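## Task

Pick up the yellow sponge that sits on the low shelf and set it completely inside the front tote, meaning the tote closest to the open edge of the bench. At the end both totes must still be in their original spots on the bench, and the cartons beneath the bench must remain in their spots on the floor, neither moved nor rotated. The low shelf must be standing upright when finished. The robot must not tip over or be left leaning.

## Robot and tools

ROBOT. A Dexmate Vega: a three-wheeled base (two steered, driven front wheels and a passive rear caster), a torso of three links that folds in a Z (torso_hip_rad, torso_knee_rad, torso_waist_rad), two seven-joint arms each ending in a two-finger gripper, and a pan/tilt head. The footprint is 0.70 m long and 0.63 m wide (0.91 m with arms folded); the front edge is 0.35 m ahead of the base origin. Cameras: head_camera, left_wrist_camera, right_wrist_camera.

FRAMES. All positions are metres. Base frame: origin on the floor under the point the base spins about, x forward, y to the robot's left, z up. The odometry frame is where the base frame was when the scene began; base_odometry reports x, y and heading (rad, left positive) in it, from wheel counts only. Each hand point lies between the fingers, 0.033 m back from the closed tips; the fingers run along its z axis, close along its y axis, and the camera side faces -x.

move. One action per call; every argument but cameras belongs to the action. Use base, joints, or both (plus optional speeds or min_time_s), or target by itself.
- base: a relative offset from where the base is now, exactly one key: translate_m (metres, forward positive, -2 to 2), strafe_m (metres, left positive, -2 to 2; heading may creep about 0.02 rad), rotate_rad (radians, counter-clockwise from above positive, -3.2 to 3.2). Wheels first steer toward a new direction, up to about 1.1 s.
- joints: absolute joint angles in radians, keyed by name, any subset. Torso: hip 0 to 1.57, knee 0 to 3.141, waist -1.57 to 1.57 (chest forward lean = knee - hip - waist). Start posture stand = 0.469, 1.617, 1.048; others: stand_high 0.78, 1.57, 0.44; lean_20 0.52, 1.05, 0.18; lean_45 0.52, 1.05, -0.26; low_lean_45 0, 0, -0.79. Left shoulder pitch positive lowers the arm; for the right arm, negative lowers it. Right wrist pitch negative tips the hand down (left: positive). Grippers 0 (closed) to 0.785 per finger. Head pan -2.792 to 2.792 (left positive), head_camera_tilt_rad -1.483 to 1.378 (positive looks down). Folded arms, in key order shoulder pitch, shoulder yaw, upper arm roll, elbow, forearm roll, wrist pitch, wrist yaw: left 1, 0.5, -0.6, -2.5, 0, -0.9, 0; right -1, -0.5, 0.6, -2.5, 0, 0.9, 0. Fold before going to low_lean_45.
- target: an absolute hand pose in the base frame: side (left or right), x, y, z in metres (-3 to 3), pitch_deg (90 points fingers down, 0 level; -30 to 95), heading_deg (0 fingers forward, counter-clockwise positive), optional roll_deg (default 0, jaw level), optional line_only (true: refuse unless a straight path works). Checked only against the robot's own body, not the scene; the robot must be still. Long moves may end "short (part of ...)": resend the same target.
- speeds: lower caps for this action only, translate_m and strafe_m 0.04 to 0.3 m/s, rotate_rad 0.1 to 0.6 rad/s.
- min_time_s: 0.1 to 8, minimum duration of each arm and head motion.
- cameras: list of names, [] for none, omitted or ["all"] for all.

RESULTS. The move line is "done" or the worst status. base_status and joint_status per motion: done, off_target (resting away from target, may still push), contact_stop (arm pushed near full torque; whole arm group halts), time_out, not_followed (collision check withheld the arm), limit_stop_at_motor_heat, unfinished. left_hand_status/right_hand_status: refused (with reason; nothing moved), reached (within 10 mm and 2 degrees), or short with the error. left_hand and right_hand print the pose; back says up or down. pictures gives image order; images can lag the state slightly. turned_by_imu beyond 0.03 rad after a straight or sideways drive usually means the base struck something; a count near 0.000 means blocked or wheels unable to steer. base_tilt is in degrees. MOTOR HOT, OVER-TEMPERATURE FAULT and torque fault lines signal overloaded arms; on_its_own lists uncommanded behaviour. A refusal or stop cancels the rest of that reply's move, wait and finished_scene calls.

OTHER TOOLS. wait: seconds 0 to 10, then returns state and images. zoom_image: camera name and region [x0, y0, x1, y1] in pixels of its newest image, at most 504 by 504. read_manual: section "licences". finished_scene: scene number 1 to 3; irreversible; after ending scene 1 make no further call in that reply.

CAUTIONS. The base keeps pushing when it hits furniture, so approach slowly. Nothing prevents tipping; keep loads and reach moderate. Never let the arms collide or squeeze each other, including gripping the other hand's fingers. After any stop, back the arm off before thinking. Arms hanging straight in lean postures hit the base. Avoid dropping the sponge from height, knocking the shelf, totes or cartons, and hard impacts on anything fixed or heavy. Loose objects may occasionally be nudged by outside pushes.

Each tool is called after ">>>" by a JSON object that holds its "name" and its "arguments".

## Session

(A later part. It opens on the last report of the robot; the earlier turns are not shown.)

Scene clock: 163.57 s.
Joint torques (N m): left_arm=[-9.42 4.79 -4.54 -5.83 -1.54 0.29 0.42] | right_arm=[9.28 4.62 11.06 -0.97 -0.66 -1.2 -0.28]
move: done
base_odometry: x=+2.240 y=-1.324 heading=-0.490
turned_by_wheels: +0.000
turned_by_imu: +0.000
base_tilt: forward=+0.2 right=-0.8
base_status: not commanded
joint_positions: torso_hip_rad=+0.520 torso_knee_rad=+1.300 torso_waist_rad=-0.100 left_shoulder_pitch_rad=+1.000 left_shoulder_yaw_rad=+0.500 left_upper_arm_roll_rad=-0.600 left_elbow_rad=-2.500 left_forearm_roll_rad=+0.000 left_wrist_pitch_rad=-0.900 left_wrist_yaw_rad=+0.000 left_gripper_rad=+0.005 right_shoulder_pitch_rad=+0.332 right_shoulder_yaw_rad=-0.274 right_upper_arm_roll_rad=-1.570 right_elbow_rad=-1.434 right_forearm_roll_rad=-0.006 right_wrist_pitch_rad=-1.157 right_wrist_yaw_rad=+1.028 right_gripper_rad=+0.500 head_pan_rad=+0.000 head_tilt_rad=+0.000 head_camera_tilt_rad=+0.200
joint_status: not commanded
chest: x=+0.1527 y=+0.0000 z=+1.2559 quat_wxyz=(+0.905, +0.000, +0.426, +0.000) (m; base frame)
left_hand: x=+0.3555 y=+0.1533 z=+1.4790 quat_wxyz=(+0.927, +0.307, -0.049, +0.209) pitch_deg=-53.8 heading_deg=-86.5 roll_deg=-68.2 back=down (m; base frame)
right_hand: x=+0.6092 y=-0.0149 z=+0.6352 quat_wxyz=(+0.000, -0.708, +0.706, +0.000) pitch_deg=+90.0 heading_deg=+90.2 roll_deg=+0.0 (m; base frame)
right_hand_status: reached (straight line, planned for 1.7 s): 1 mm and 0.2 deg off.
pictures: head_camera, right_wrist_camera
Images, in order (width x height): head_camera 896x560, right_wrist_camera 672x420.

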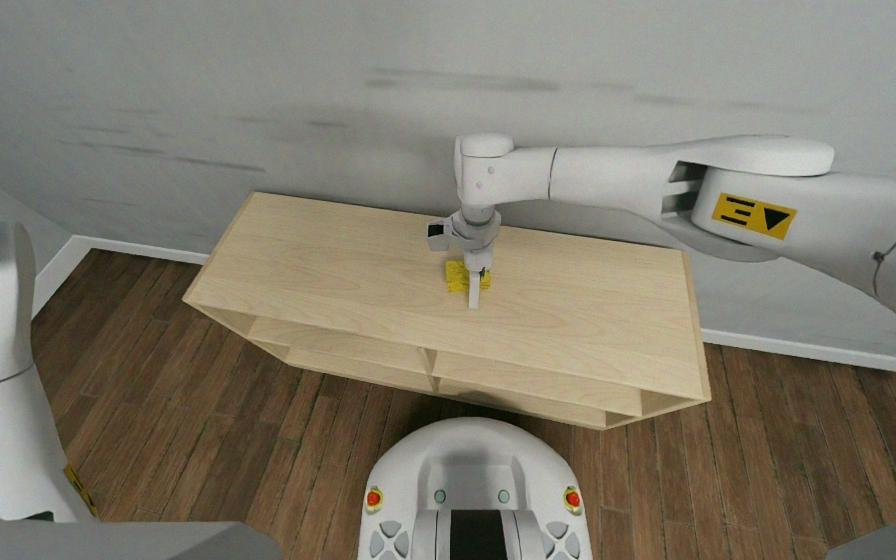

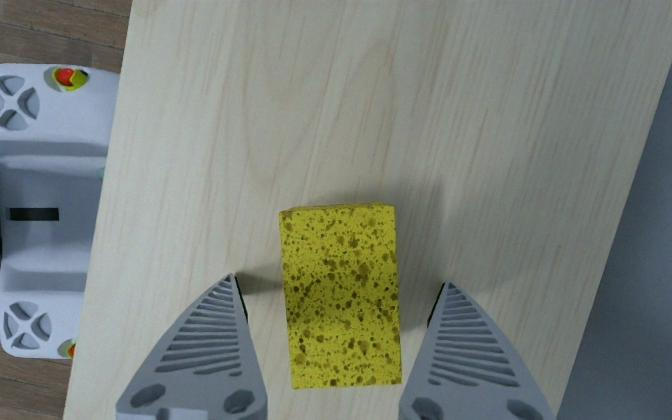

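>>> {"name": "move", "arguments": {"joints": {"right_gripper_rad": 0.16}, "cameras": ["right_wrist_camera"]}}

>>> {"name": "move", "arguments": {"target": {"side": "right", "x": 0.609, "y": -0.015, "z": 0.75, "pitch_deg": 90, "heading_deg": 90, "line_only": true}, "cameras": ["right_wrist_camera"]}}

>>> {"name": "move", "arguments": {"base": {"translate_m": -0.4}, "cameras": []}}

>>> {"name": "move", "arguments": {"base": {"rotate_rad": 0.196}, "cameras": ["right_wrist_camera"]}}

>>> {"name": "move", "arguments": {"base": {"translate_m": -1.785}, "joints": {"torso_hip_rad": 0.469, "torso_knee_rad": 1.617, "torso_waist_rad": 0.4, "head_camera_tilt_rad": 0.2, "right_shoulder_pitch_rad": 1.386, "right_shoulder_yaw_rad": -0.469, "right_upper_arm_roll_rad": -2.109, "right_elbow_rad": -1.39, "right_forearm_roll_rad": 2.803, "right_wrist_pitch_rad": -0.535, "right_wrist_yaw_rad": -0.896}, "min_time_s": 8, "cameras": ["head_camera", "right_wrist_camera"]}}

>>> {"name": "move", "arguments": {"base": {"rotate_rad": -1.927}, "cameras": ["head_camera", "right_wrist_camera"]}}

Scene clock: 184.77 s.
Joint torques (N m): left_arm=[-11.46 4.65 -4.3 -4.22 -1.27 0.4 1.05] | right_arm=[1.72 0.48 -0.94 -2.64 2.65 0.02 2.54]
move: done
base_odometry: x=+2.240 y=-1.324 heading=-0.490
turned_by_wheels: +0.000
turned_by_imu: +0.001
base_tilt: forward=+0.3 right=-0.8
base_status: not commanded
joint_positions: torso_hip_rad=+0.520 torso_knee_rad=+1.300 torso_waist_rad=-0.099 left_shoulder_pitch_rad=+1.000 left_shoulder_yaw_rad=+0.500 left_upper_arm_roll_rad=-0.600 left_elbow_rad=-2.500 left_forearm_roll_rad=+0.000 left_wrist_pitch_rad=-0.900 left_wrist_yaw_rad=+0.000 left_gripper_rad=+0.005 right_shoulder_pitch_rad=+0.330 right_shoulder_yaw_rad=-0.272 right_upper_arm_roll_rad=-1.568 right_elbow_rad=-1.430 right_forearm_roll_rad=-0.007 right_wrist_pitch_rad=-1.158 right_wrist_yaw_rad=+1.025 right_gripper_rad=+0.161 head_pan_rad=+0.000 head_tilt_rad=+0.000 head_camera_tilt_rad=+0.200
joint_status: all done
chest: x=+0.1520 y=+0.0000 z=+1.2563 quat_wxyz=(+0.905, +0.000, +0.425, +0.000) (m; base frame)
left_hand: x=+0.3546 y=+0.1533 z=+1.4796 quat_wxyz=(+0.927, +0.307, -0.050, +0.209) pitch_deg=-53.8 heading_deg=-86.6 roll_deg=-68.1 back=down (m; base frame)
right_hand: x=+0.6103 y=-0.0148 z=+0.6355 quat_wxyz=(+0.002, -0.707, +0.707, -0.001) pitch_deg=+89.8 heading_deg=+90.0 roll_deg=+0.0 (m; base frame)
pictures: right_wrist_camera
Images, in order (width x height): right_wrist_camera 672x420.

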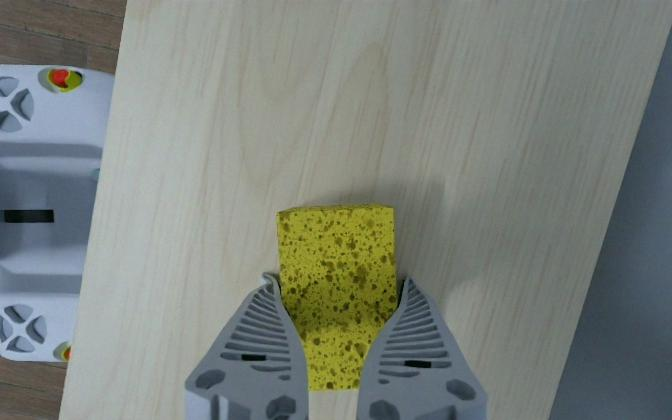

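Scene clock: 187.17 s.
Joint torques (N m): left_arm=[-9.55 5.54 -3.24 -4.09 -1.36 0.37 1.03] | right_arm=[25.99 -0.89 3.2 -5.21 -0.51 0.84 0.02]
move: done
base_odometry: x=+2.240 y=-1.324 heading=-0.490
turned_by_wheels: +0.000
turned_by_imu: +0.000
base_tilt: forward=+0.3 right=-0.8
base_status: not commanded
joint_positions: torso_hip_rad=+0.520 torso_knee_rad=+1.300 torso_waist_rad=-0.100 left_shoulder_pitch_rad=+1.000 left_shoulder_yaw_rad=+0.500 left_upper_arm_roll_rad=-0.600 left_elbow_rad=-2.500 left_forearm_roll_rad=+0.000 left_wrist_pitch_rad=-0.900 left_wrist_yaw_rad=+0.000 left_gripper_rad=+0.005 right_shoulder_pitch_rad=+0.544 right_shoulder_yaw_rad=-0.353 right_upper_arm_roll_rad=-1.579 right_elbow_rad=-1.700 right_forearm_roll_rad=+0.036 right_wrist_pitch_rad=-1.346 right_wrist_yaw_rad=+1.198 right_gripper_rad=+0.160 head_pan_rad=+0.000 head_tilt_rad=+0.000 head_camera_tilt_rad=+0.200
joint_status: not commanded
chest: x=+0.1526 y=+0.0000 z=+1.2560 quat_wxyz=(+0.905, +0.000, +0.426, +0.000) (m; base frame)
left_hand: x=+0.3554 y=+0.1533 z=+1.4791 quat_wxyz=(+0.927, +0.307, -0.050, +0.209) pitch_deg=-53.8 heading_deg=-86.5 roll_deg=-68.2 back=down (m; base frame)
right_hand: x=+0.6093 y=-0.0148 z=+0.7476 quat_wxyz=(+0.000, -0.707, +0.707, +0.000) pitch_deg=+89.9 heading_deg=+90.0 roll_deg=+0.0 (m; base frame)
right_hand_status: reached (straight line, planned for 1.2 s): 2 mm and 0.1 deg off.
pictures: right_wrist_camera
Images, in order (width x height): right_wrist_camera 672x420.

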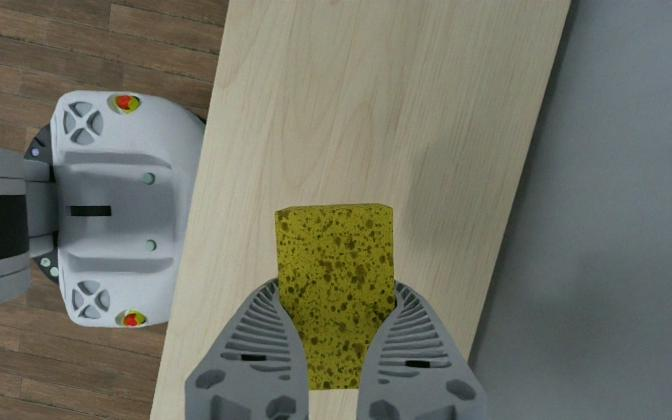

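Scene clock: 190.13 s.
Joint torques (N m): left_arm=[-9.46 4.83 -4.36 -4.18 -1.97 0.11 0.68] | right_arm=[24.56 -1.16 4.52 -4.79 -0.08 -0.08 0.27]
move: done
base_odometry: x=+1.887 y=-1.136 heading=-0.489
turned_by_wheels: +0.001
turned_by_imu: -0.001
base_tilt: forward=+0.2 right=-0.8
base_status: done
joint_positions: torso_hip_rad=+0.520 torso_knee_rad=+1.300 torso_waist_rad=-0.100 left_shoulder_pitch_rad=+1.000 left_shoulder_yaw_rad=+0.500 left_upper_arm_roll_rad=-0.600 left_elbow_rad=-2.500 left_forearm_roll_rad=+0.000 left_wrist_pitch_rad=-0.900 left_wrist_yaw_rad=+0.000 left_gripper_rad=+0.005 right_shoulder_pitch_rad=+0.547 right_shoulder_yaw_rad=-0.354 right_upper_arm_roll_rad=-1.579 right_elbow_rad=-1.703 right_forearm_roll_rad=+0.036 right_wrist_pitch_rad=-1.349 right_wrist_yaw_rad=+1.201 right_gripper_rad=+0.160 head_pan_rad=+0.000 head_tilt_rad=+0.000 head_camera_tilt_rad=+0.200
joint_status: not commanded
chest: x=+0.1526 y=+0.0000 z=+1.2560 quat_wxyz=(+0.905, +0.000, +0.426, +0.000) (m; base frame)
left_hand: x=+0.3554 y=+0.1533 z=+1.4791 quat_wxyz=(+0.927, +0.307, -0.049, +0.209) pitch_deg=-53.8 heading_deg=-86.5 roll_deg=-68.2 back=down (m; base frame)
right_hand: x=+0.6091 y=-0.0149 z=+0.7492 quat_wxyz=(+0.000, -0.707, +0.707, +0.001) pitch_deg=+89.9 heading_deg=+90.0 roll_deg=+0.0 (m; base frame)
pictures: none
No camera images: "cameras" was empty.

Scene clock: 192.13 s.
Joint torques (N m): left_arm=[-10.18 3.84 -3.9 -5.1 -1.76 0.68 0.51] | right_arm=[24.41 -0.21 1.05 -6.5 -1.02 0.04 -0.24]
move: done
base_odometry: x=+1.887 y=-1.137 heading=-0.293
turned_by_wheels: +0.196
turned_by_imu: +0.196
base_tilt: forward=+0.2 right=-0.8
base_status: done
joint_positions: torso_hip_rad=+0.520 torso_knee_rad=+1.300 torso_waist_rad=-0.100 left_shoulder_pitch_rad=+1.000 left_shoulder_yaw_rad=+0.500 left_upper_arm_roll_rad=-0.600 left_elbow_rad=-2.500 left_forearm_roll_rad=+0.000 left_wrist_pitch_rad=-0.900 left_wrist_yaw_rad=+0.000 left_gripper_rad=+0.005 right_shoulder_pitch_rad=+0.547 right_shoulder_yaw_rad=-0.355 right_upper_arm_roll_rad=-1.579 right_elbow_rad=-1.703 right_forearm_roll_rad=+0.036 right_wrist_pitch_rad=-1.349 right_wrist_yaw_rad=+1.201 right_gripper_rad=+0.160 head_pan_rad=+0.000 head_tilt_rad=+0.000 head_camera_tilt_rad=+0.200
joint_status: not commanded
chest: x=+0.1526 y=+0.0000 z=+1.2560 quat_wxyz=(+0.905, +0.000, +0.426, +0.000) (m; base frame)
left_hand: x=+0.3554 y=+0.1533 z=+1.4791 quat_wxyz=(+0.927, +0.307, -0.049, +0.209) pitch_deg=-53.8 heading_deg=-86.5 roll_deg=-68.2 back=down (m; base frame)
right_hand: x=+0.6091 y=-0.0149 z=+0.7492 quat_wxyz=(+0.000, -0.707, +0.707, +0.001) pitch_deg=+89.9 heading_deg=+90.0 roll_deg=+0.0 (m; base frame)
pictures: right_wrist_camera
Images, in order (width x height): right_wrist_camera 672x420.

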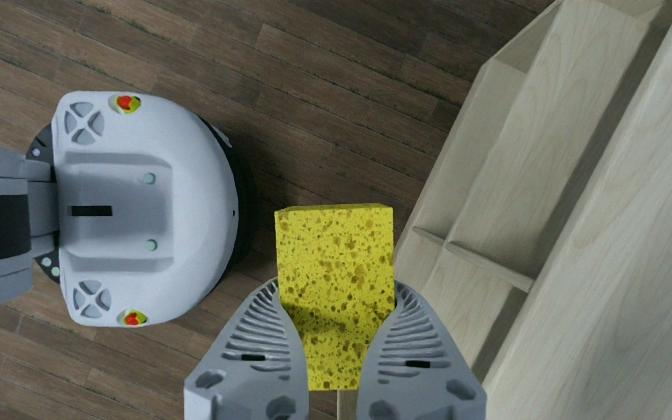

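Scene clock: 202.33 s.
Joint torques (N m): left_arm=[-10.52 5.14 -2.79 -3.54 -0.11 0.79 0.88] | right_arm=[26.09 -3 3.16 10.52 0.45 1 -0.57]
move: done
base_odometry: x=+0.177 y=-0.624 heading=-0.292
turned_by_wheels: +0.001
turned_by_imu: -0.009
base_tilt: forward=+0.3 right=-0.7
base_status: done
joint_positions: torso_hip_rad=+0.469 torso_knee_rad=+1.617 torso_waist_rad=+0.400 left_shoulder_pitch_rad=+1.000 left_shoulder_yaw_rad=+0.500 left_upper_arm_roll_rad=-0.600 left_elbow_rad=-2.500 left_forearm_roll_rad=+0.000 left_wrist_pitch_rad=-0.900 left_wrist_yaw_rad=+0.000 left_gripper_rad=+0.005 right_shoulder_pitch_rad=+1.384 right_shoulder_yaw_rad=-0.469 right_upper_arm_roll_rad=-2.108 right_elbow_rad=-1.391 right_forearm_roll_rad=+2.800 right_wrist_pitch_rad=-0.536 right_wrist_yaw_rad=-0.893 right_gripper_rad=+0.160 head_pan_rad=+0.000 head_tilt_rad=+0.000 head_camera_tilt_rad=+0.200
joint_status: all done
chest: x=+0.2626 y=+0.0000 z=+1.3332 quat_wxyz=(+0.931, +0.000, +0.365, +0.000) (m; base frame)
left_hand: x=+0.4343 y=+0.1533 z=+1.5810 quat_wxyz=(+0.922, +0.293, -0.111, +0.228) pitch_deg=-53.5 heading_deg=-96.8 roll_deg=-55.4 back=down (m; base frame)
right_hand: x=+1.0006 y=-0.0985 z=+1.1995 quat_wxyz=(+0.343, -0.003, +0.939, +0.000) pitch_deg=+49.8 heading_deg=+0.2 roll_deg=-0.1 back=up (m; base frame)
pictures: head_camera, right_wrist_camera
Images, in order (width x height): head_camera 896x560, right_wrist_camera 672x420.

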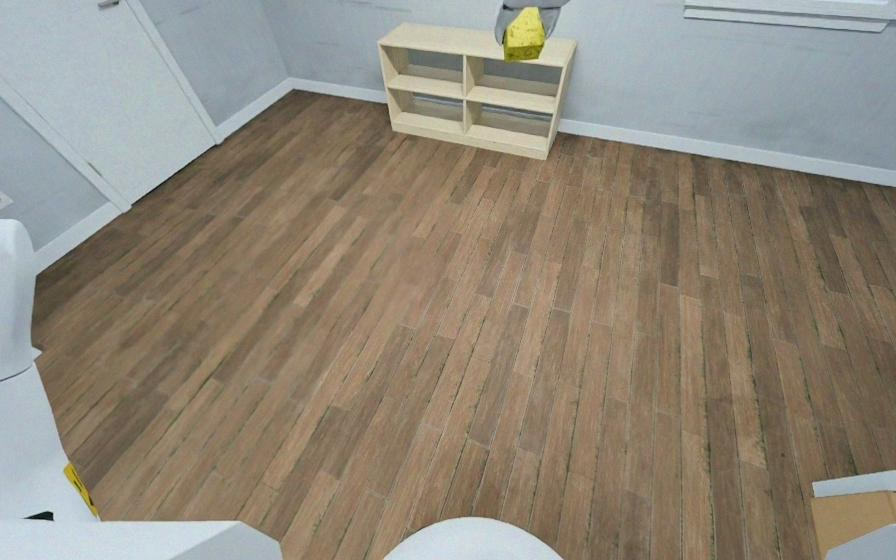

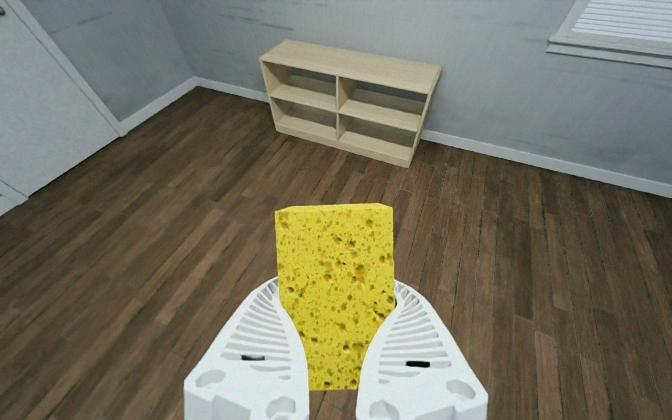

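Scene clock: 207.10 s.
Joint torques (N m): left_arm=[-8.84 5.65 -4.38 -2.87 -1.07 -0.06 0.75] | right_arm=[26 -0.07 3.67 7.82 -0.91 1.49 0.17]
move: done
base_odometry: x=+0.179 y=-0.626 heading=-2.222
turned_by_wheels: -1.931
turned_by_imu: -1.913
base_tilt: forward=+0.3 right=-0.8
base_status: done
joint_positions: torso_hip_rad=+0.469 torso_knee_rad=+1.617 torso_waist_rad=+0.400 left_shoulder_pitch_rad=+1.000 left_shoulder_yaw_rad=+0.500 left_upper_arm_roll_rad=-0.600 left_elbow_rad=-2.500 left_forearm_roll_rad=+0.000 left_wrist_pitch_rad=-0.900 left_wrist_yaw_rad=+0.000 left_gripper_rad=+0.005 right_shoulder_pitch_rad=+1.386 right_shoulder_yaw_rad=-0.469 right_upper_arm_roll_rad=-2.109 right_elbow_rad=-1.390 right_forearm_roll_rad=+2.803 right_wrist_pitch_rad=-0.535 right_wrist_yaw_rad=-0.896 right_gripper_rad=+0.160 head_pan_rad=+0.000 head_tilt_rad=+0.000 head_camera_tilt_rad=+0.200
joint_status: not commanded
chest: x=+0.2627 y=+0.0000 z=+1.3331 quat_wxyz=(+0.931, +0.000, +0.365, +0.000) (m; base frame)
left_hand: x=+0.4344 y=+0.1533 z=+1.5810 quat_wxyz=(+0.922, +0.293, -0.111, +0.228) pitch_deg=-53.5 heading_deg=-96.8 roll_deg=-55.4 back=down (m; base frame)
right_hand: x=+1.0007 y=-0.0996 z=+1.2000 quat_wxyz=(+0.343, -0.001, +0.939, +0.000) pitch_deg=+49.8 heading_deg=+0.0 roll_deg=+0.0 back=up (m; base frame)
pictures: head_camera, right_wrist_camera
Images, in order (width x height): head_camera 896x560, right_wrist_camera 672x420.

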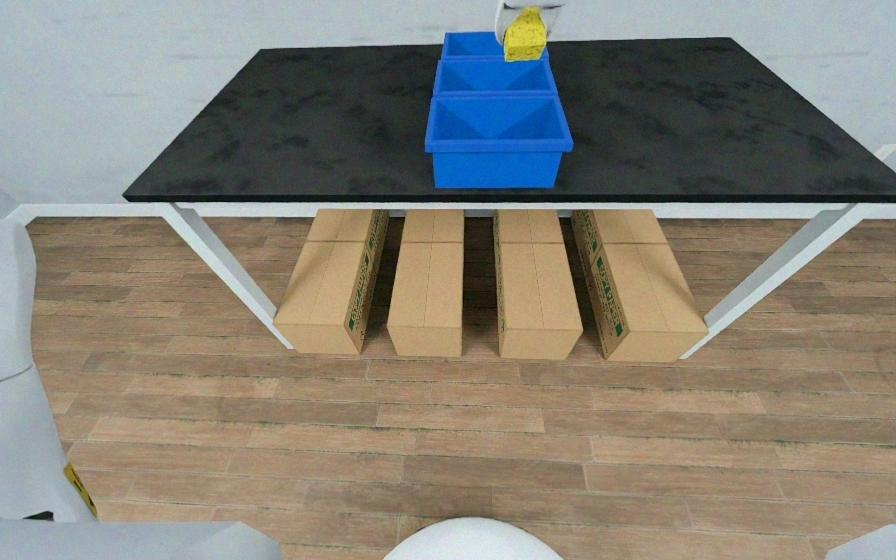

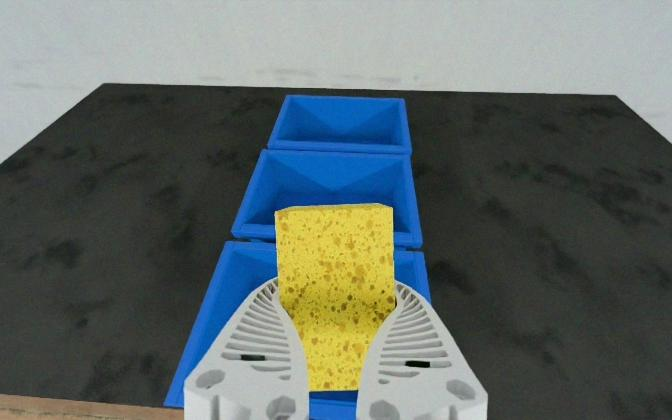

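>>> {"name": "move", "arguments": {"base": {"translate_m": 0.07}, "speeds": {"translate_m": 0.15}, "cameras": []}}

>>> {"name": "move", "arguments": {"target": {"side": "right", "x": 0.97, "y": -0.088, "z": 1.08, "pitch_deg": 50, "heading_deg": 0, "line_only": true}, "cameras": ["head_camera", "right_wrist_camera"]}}

Scene clock: 231.03 s.
Joint torques (N m): left_arm=[-11.39 7.34 -4.63 -2.7 -1.48 0.41 0.62] | right_arm=[24.65 -0.87 0.72 8.54 -0.94 1.99 -0.32]
move: done
base_odometry: x=+0.136 y=-0.681 heading=-2.223
turned_by_wheels: -0.001
turned_by_imu: +0.000
base_tilt: forward=+0.3 right=-0.8
base_status: done
joint_positions: torso_hip_rad=+0.469 torso_knee_rad=+1.617 torso_waist_rad=+0.400 left_shoulder_pitch_rad=+1.000 left_shoulder_yaw_rad=+0.500 left_upper_arm_roll_rad=-0.600 left_elbow_rad=-2.500 left_forearm_roll_rad=+0.000 left_wrist_pitch_rad=-0.900 left_wrist_yaw_rad=+0.000 left_gripper_rad=+0.005 right_shoulder_pitch_rad=+1.386 right_shoulder_yaw_rad=-0.469 right_upper_arm_roll_rad=-2.109 right_elbow_rad=-1.390 right_forearm_roll_rad=+2.803 right_wrist_pitch_rad=-0.535 right_wrist_yaw_rad=-0.896 right_gripper_rad=+0.160 head_pan_rad=+0.000 head_tilt_rad=+0.000 head_camera_tilt_rad=+0.200
joint_status: not commanded
chest: x=+0.2627 y=+0.0000 z=+1.3331 quat_wxyz=(+0.931, +0.000, +0.365, +0.000) (m; base frame)
left_hand: x=+0.4344 y=+0.1533 z=+1.5810 quat_wxyz=(+0.922, +0.293, -0.111, +0.228) pitch_deg=-53.5 heading_deg=-96.8 roll_deg=-55.4 back=down (m; base frame)
right_hand: x=+1.0007 y=-0.0996 z=+1.2000 quat_wxyz=(+0.343, -0.001, +0.939, +0.000) pitch_deg=+49.8 heading_deg=+0.0 roll_deg=+0.0 back=up (m; base frame)
pictures: none
No camera images: "cameras" was empty.

Scene clock: 233.70 s.
Joint torques (N m): left_arm=[-11.88 5.52 -2.74 -2.7 -0.84 0.13 0.65] | right_arm=[11.31 -2.58 3.22 1.16 -1.03 1.49 0.3]
move: done
base_odometry: x=+0.136 y=-0.681 heading=-2.223
turned_by_wheels: +0.000
turned_by_imu: +0.000
base_tilt: forward=+0.3 right=-0.7
base_status: not commanded
joint_positions: torso_hip_rad=+0.469 torso_knee_rad=+1.617 torso_waist_rad=+0.400 left_shoulder_pitch_rad=+1.000 left_shoulder_yaw_rad=+0.500 left_upper_arm_roll_rad=-0.600 left_elbow_rad=-2.500 left_forearm_roll_rad=+0.000 left_wrist_pitch_rad=-0.900 left_wrist_yaw_rad=+0.000 left_gripper_rad=+0.005 right_shoulder_pitch_rad=+1.267 right_shoulder_yaw_rad=-0.535 right_upper_arm_roll_rad=-2.184 right_elbow_rad=-1.703 right_forearm_roll_rad=+2.682 right_wrist_pitch_rad=-0.194 right_wrist_yaw_rad=-0.894 right_gripper_rad=+0.160 head_pan_rad=+0.000 head_tilt_rad=+0.000 head_camera_tilt_rad=+0.200
joint_status: not commanded
chest: x=+0.2627 y=+0.0000 z=+1.3331 quat_wxyz=(+0.931, +0.000, +0.365, +0.000) (m; base frame)
left_hand: x=+0.4344 y=+0.1533 z=+1.5810 quat_wxyz=(+0.922, +0.293, -0.111, +0.228) pitch_deg=-53.5 heading_deg=-96.8 roll_deg=-55.4 back=down (m; base frame)
right_hand: x=+0.9706 y=-0.0881 z=+1.0817 quat_wxyz=(+0.342, +0.000, +0.940, +0.000) pitch_deg=+50.0 heading_deg=+0.0 roll_deg=+0.0 back=up (m; base frame)
right_hand_status: reached (straight line, planned for 1.4 s): 2 mm and 0.0 deg off.
pictures: head_camera, right_wrist_camera
Images, in order (width x height): head_camera 896x560, right_wrist_camera 672x420.

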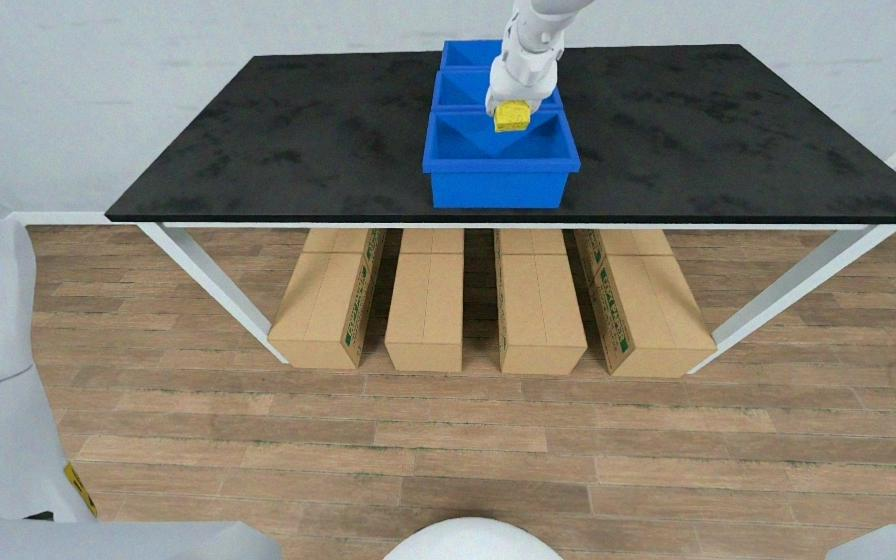

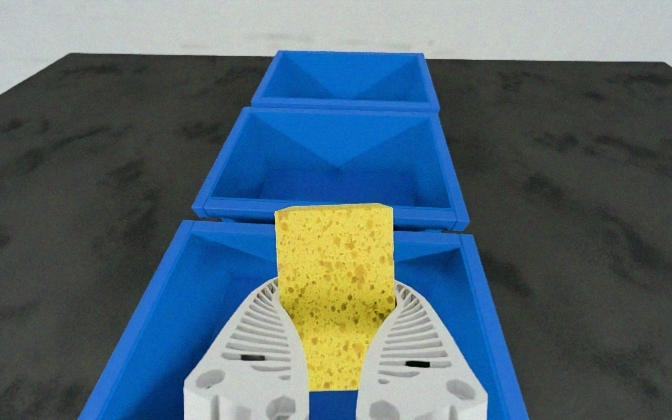

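>>> {"name": "move", "arguments": {"target": {"side": "right", "x": 0.965, "y": -0.086, "z": 0.985, "pitch_deg": 50, "heading_deg": 0, "line_only": true}, "cameras": ["head_camera", "right_wrist_camera"]}}

Scene clock: 251.67 s.
Joint torques (N m): left_arm=[-10.71 4.97 -4.17 -2.82 -0.51 0.57 0.96] | right_arm=[11.72 -1.54 3.66 -1.93 -0.23 2.1 -0.18]
move: done
base_odometry: x=+0.136 y=-0.681 heading=-2.223
turned_by_wheels: +0.000
turned_by_imu: +0.001
base_tilt: forward=+0.3 right=-0.8
base_status: not commanded
joint_positions: torso_hip_rad=+0.469 torso_knee_rad=+1.617 torso_waist_rad=+0.400 left_shoulder_pitch_rad=+1.000 left_shoulder_yaw_rad=+0.500 left_upper_arm_roll_rad=-0.600 left_elbow_rad=-2.500 left_forearm_roll_rad=+0.000 left_wrist_pitch_rad=-0.900 left_wrist_yaw_rad=+0.000 left_gripper_rad=+0.005 right_shoulder_pitch_rad=+1.113 right_shoulder_yaw_rad=-0.504 right_upper_arm_roll_rad=-2.248 right_elbow_rad=-1.728 right_forearm_roll_rad=+2.570 right_wrist_pitch_rad=-0.019 right_wrist_yaw_rad=-0.848 right_gripper_rad=+0.160 head_pan_rad=+0.000 head_tilt_rad=+0.000 head_camera_tilt_rad=+0.200
joint_status: not commanded
chest: x=+0.2627 y=+0.0000 z=+1.3331 quat_wxyz=(+0.931, +0.000, +0.365, +0.000) (m; base frame)
left_hand: x=+0.4344 y=+0.1533 z=+1.5810 quat_wxyz=(+0.922, +0.293, -0.111, +0.228) pitch_deg=-53.5 heading_deg=-96.8 roll_deg=-55.4 back=down (m; base frame)
right_hand: x=+0.9655 y=-0.0861 z=+0.9874 quat_wxyz=(+0.342, +0.000, +0.940, +0.000) pitch_deg=+50.0 heading_deg=+0.0 roll_deg=+0.0 back=up (m; base frame)
right_hand_status: reached (straight line, planned for 0.9 s): 2 mm and 0.0 deg off.
pictures: head_camera, right_wrist_camera
Images, in order (width x height): head_camera 896x560, right_wrist_camera 672x420.

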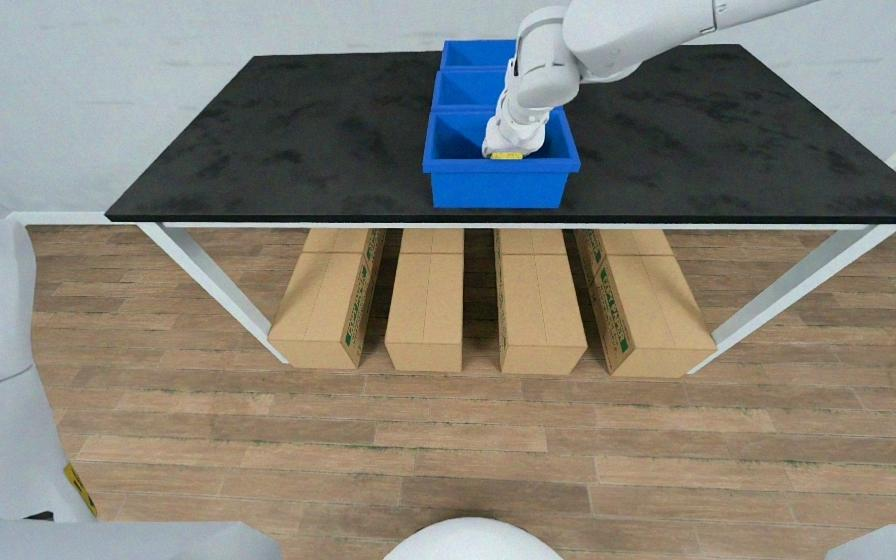

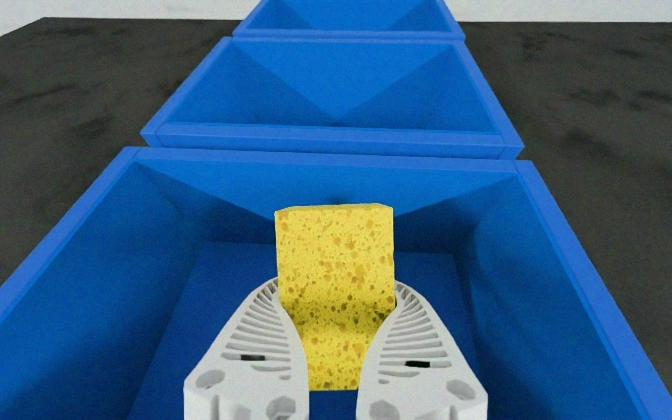

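>>> {"name": "move", "arguments": {"target": {"side": "right", "x": 0.968, "y": -0.086, "z": 0.968, "pitch_deg": 50, "heading_deg": 0, "line_only": true}, "cameras": []}}

>>> {"name": "move", "arguments": {"joints": {"right_gripper_rad": 0.4}, "min_time_s": 1, "cameras": ["right_wrist_camera"]}}

>>> {"name": "move", "arguments": {"target": {"side": "right", "x": 0.95, "y": -0.086, "z": 1.12, "pitch_deg": 50, "heading_deg": 0, "line_only": true}, "cameras": ["head_camera", "right_wrist_camera"]}}

Scene clock: 259.30 s.
Joint torques (N m): left_arm=[-12.37 6.48 -2.25 -4.41 -1.61 0.72 0.47] | right_arm=[0.93 2.37 0.38 2.48 0.16 -0.85 0.43]
move: done
base_odometry: x=+0.136 y=-0.681 heading=-2.223
turned_by_wheels: +0.000
turned_by_imu: +0.001
base_tilt: forward=+0.3 right=-0.8
base_status: not commanded
joint_positions: torso_hip_rad=+0.469 torso_knee_rad=+1.617 torso_waist_rad=+0.400 left_shoulder_pitch_rad=+1.000 left_shoulder_yaw_rad=+0.500 left_upper_arm_roll_rad=-0.600 left_elbow_rad=-2.500 left_forearm_roll_rad=+0.000 left_wrist_pitch_rad=-0.900 left_wrist_yaw_rad=+0.000 left_gripper_rad=+0.005 right_shoulder_pitch_rad=+1.079 right_shoulder_yaw_rad=-0.489 right_upper_arm_roll_rad=-2.257 right_elbow_rad=-1.704 right_forearm_roll_rad=+2.552 right_wrist_pitch_rad=+0.001 right_wrist_yaw_rad=-0.832 right_gripper_rad=+0.160 head_pan_rad=+0.000 head_tilt_rad=+0.000 head_camera_tilt_rad=+0.200
joint_status: not commanded
chest: x=+0.2624 y=+0.0000 z=+1.3332 quat_wxyz=(+0.931, +0.000, +0.365, +0.000) (m; base frame)
left_hand: x=+0.4340 y=+0.1533 z=+1.5811 quat_wxyz=(+0.922, +0.293, -0.111, +0.228) pitch_deg=-53.5 heading_deg=-96.8 roll_deg=-55.4 back=down (m; base frame)
right_hand: x=+0.9681 y=-0.0857 z=+0.9711 quat_wxyz=(+0.343, +0.000, +0.939, +0.000) pitch_deg=+49.9 heading_deg=+0.0 roll_deg=+0.1 back=up (m; base frame)
right_hand_status: reached (straight line, planned for 0.4 s): 3 mm and 0.1 deg off.
pictures: none
No camera images: "cameras" was empty.

"min_time_s" has no arm or head joint beside it: it slows only arm and head motions. Command such a joint too, or leave it out

not run: a call was refused earlier in this reply.

>>> {"name": "move", "arguments": {"joints": {"right_gripper_rad": 0.4}, "cameras": ["right_wrist_camera"]}}

>>> {"name": "move", "arguments": {"target": {"side": "right", "x": 0.95, "y": -0.086, "z": 1.12, "pitch_deg": 50, "heading_deg": 0, "line_only": true}, "cameras": ["head_camera", "right_wrist_camera"]}}

>>> {"name": "zoom_image", "arguments": {"camera": "head_camera", "region": [380, 20, 620, 230]}}

Scene clock: 264.37 s.
Joint torques (N m): left_arm=[-12.14 3.51 -2.58 -2.18 -0.38 0.77 0.79] | right_arm=[-1.66 4.18 -3.82 -0.18 0.69 -2.8 0.38]
move: done
base_odometry: x=+0.136 y=-0.681 heading=-2.223
turned_by_wheels: +0.000
turned_by_imu: +0.001
base_tilt: forward=+0.3 right=-0.8
base_status: not commanded
joint_positions: torso_hip_rad=+0.469 torso_knee_rad=+1.617 torso_waist_rad=+0.400 left_shoulder_pitch_rad=+1.000 left_shoulder_yaw_rad=+0.500 left_upper_arm_roll_rad=-0.600 left_elbow_rad=-2.500 left_forearm_roll_rad=+0.000 left_wrist_pitch_rad=-0.900 left_wrist_yaw_rad=+0.000 left_gripper_rad=+0.005 right_shoulder_pitch_rad=+1.076 right_shoulder_yaw_rad=-0.487 right_upper_arm_roll_rad=-2.258 right_elbow_rad=-1.701 right_forearm_roll_rad=+2.550 right_wrist_pitch_rad=+0.003 right_wrist_yaw_rad=-0.830 right_gripper_rad=+0.400 head_pan_rad=+0.000 head_tilt_rad=+0.000 head_camera_tilt_rad=+0.200
joint_status: all done
chest: x=+0.2622 y=+0.0000 z=+1.3334 quat_wxyz=(+0.931, +0.000, +0.365, +0.000) (m; base frame)
left_hand: x=+0.4337 y=+0.1533 z=+1.5813 quat_wxyz=(+0.922, +0.293, -0.111, +0.229) pitch_deg=-53.5 heading_deg=-96.8 roll_deg=-55.3 back=down (m; base frame)
right_hand: x=+0.9688 y=-0.0857 z=+0.9703 quat_wxyz=(+0.344, +0.000, +0.939, +0.000) pitch_deg=+49.8 heading_deg=+0.1 roll_deg=+0.1 back=up (m; base frame)
pictures: right_wrist_camera
Images, in order (width x height): right_wrist_camera 672x420.

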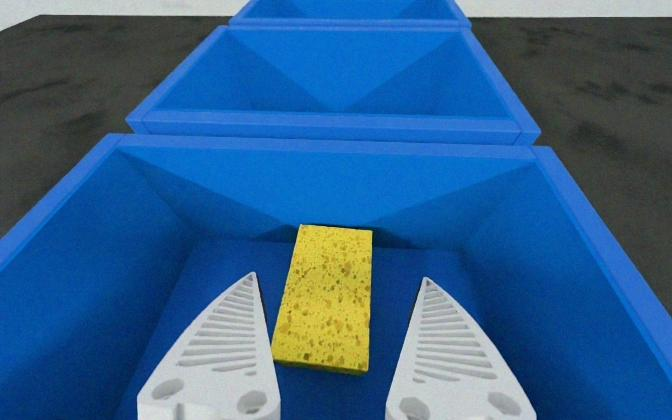

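Scene clock: 266.77 s.
Joint torques (N m): left_arm=[-12.28 8.18 -4.43 -0.92 -0.85 0.54 0.93] | right_arm=[27.35 -1.69 9.25 1.12 -0.5 1.57 0.16]
move: done
base_odometry: x=+0.136 y=-0.681 heading=-2.223
turned_by_wheels: +0.000
turned_by_imu: +0.000
base_tilt: forward=+0.3 right=-0.8
base_status: not commanded
joint_positions: torso_hip_rad=+0.469 torso_knee_rad=+1.617 torso_waist_rad=+0.400 left_shoulder_pitch_rad=+1.000 left_shoulder_yaw_rad=+0.500 left_upper_arm_roll_rad=-0.600 left_elbow_rad=-2.500 left_forearm_roll_rad=+0.000 left_wrist_pitch_rad=-0.900 left_wrist_yaw_rad=+0.000 left_gripper_rad=+0.005 right_shoulder_pitch_rad=+1.341 right_shoulder_yaw_rad=-0.572 right_upper_arm_roll_rad=-2.160 right_elbow_rad=-1.774 right_forearm_roll_rad=+2.736 right_wrist_pitch_rad=-0.215 right_wrist_yaw_rad=-0.949 right_gripper_rad=+0.400 head_pan_rad=+0.000 head_tilt_rad=+0.000 head_camera_tilt_rad=+0.200
joint_status: not commanded
chest: x=+0.2626 y=+0.0000 z=+1.3332 quat_wxyz=(+0.931, +0.000, +0.365, +0.000) (m; base frame)
left_hand: x=+0.4342 y=+0.1533 z=+1.5810 quat_wxyz=(+0.922, +0.293, -0.111, +0.228) pitch_deg=-53.5 heading_deg=-96.8 roll_deg=-55.4 back=down (m; base frame)
right_hand: x=+0.9507 y=-0.0863 z=+1.1171 quat_wxyz=(+0.342, +0.000, +0.940, +0.000) pitch_deg=+50.1 heading_deg=+0.0 roll_deg=+0.0 back=up (m; base frame)
right_hand_status: reached (straight line, planned for 1.2 s): 3 mm and 0.1 deg off.
pictures: head_camera, right_wrist_camera
Images, in order (width x height): head_camera 896x560, right_wrist_camera 672x420.

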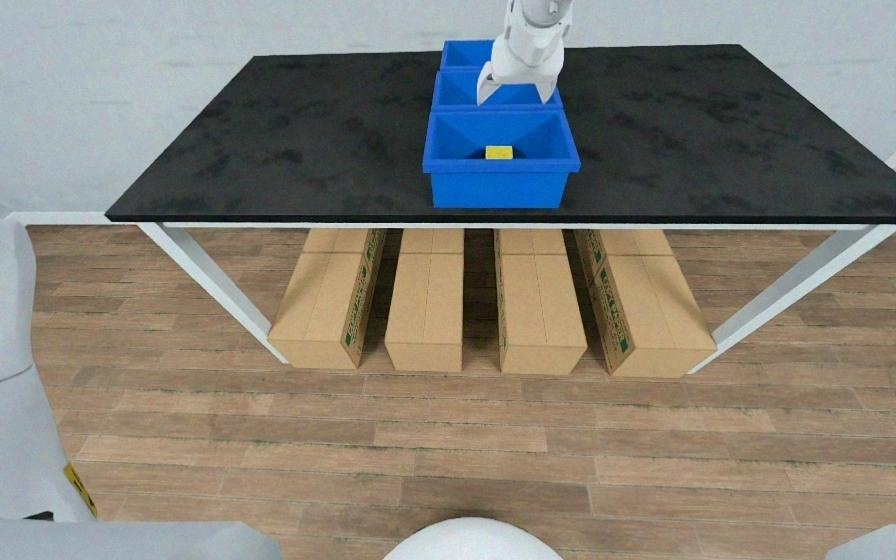

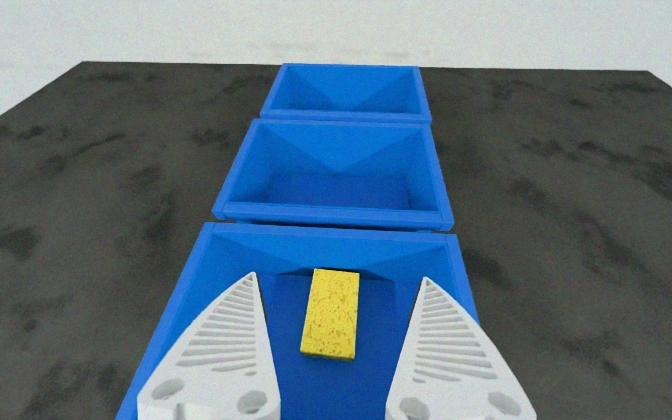

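Scaled by 2.100 from the camera's 896x560 image, which has a finer 960x600 frame.

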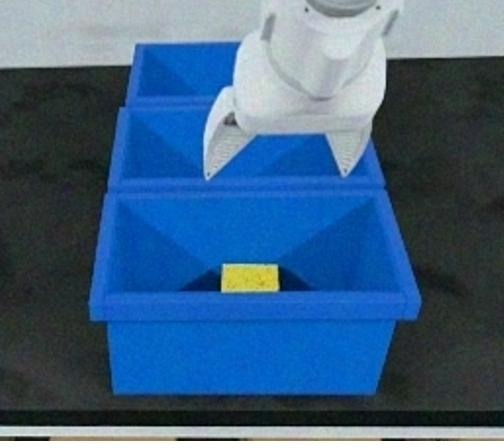

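>>> {"name": "finished_scene", "arguments": {"scene": 2}}

The scene is finished: the task was done.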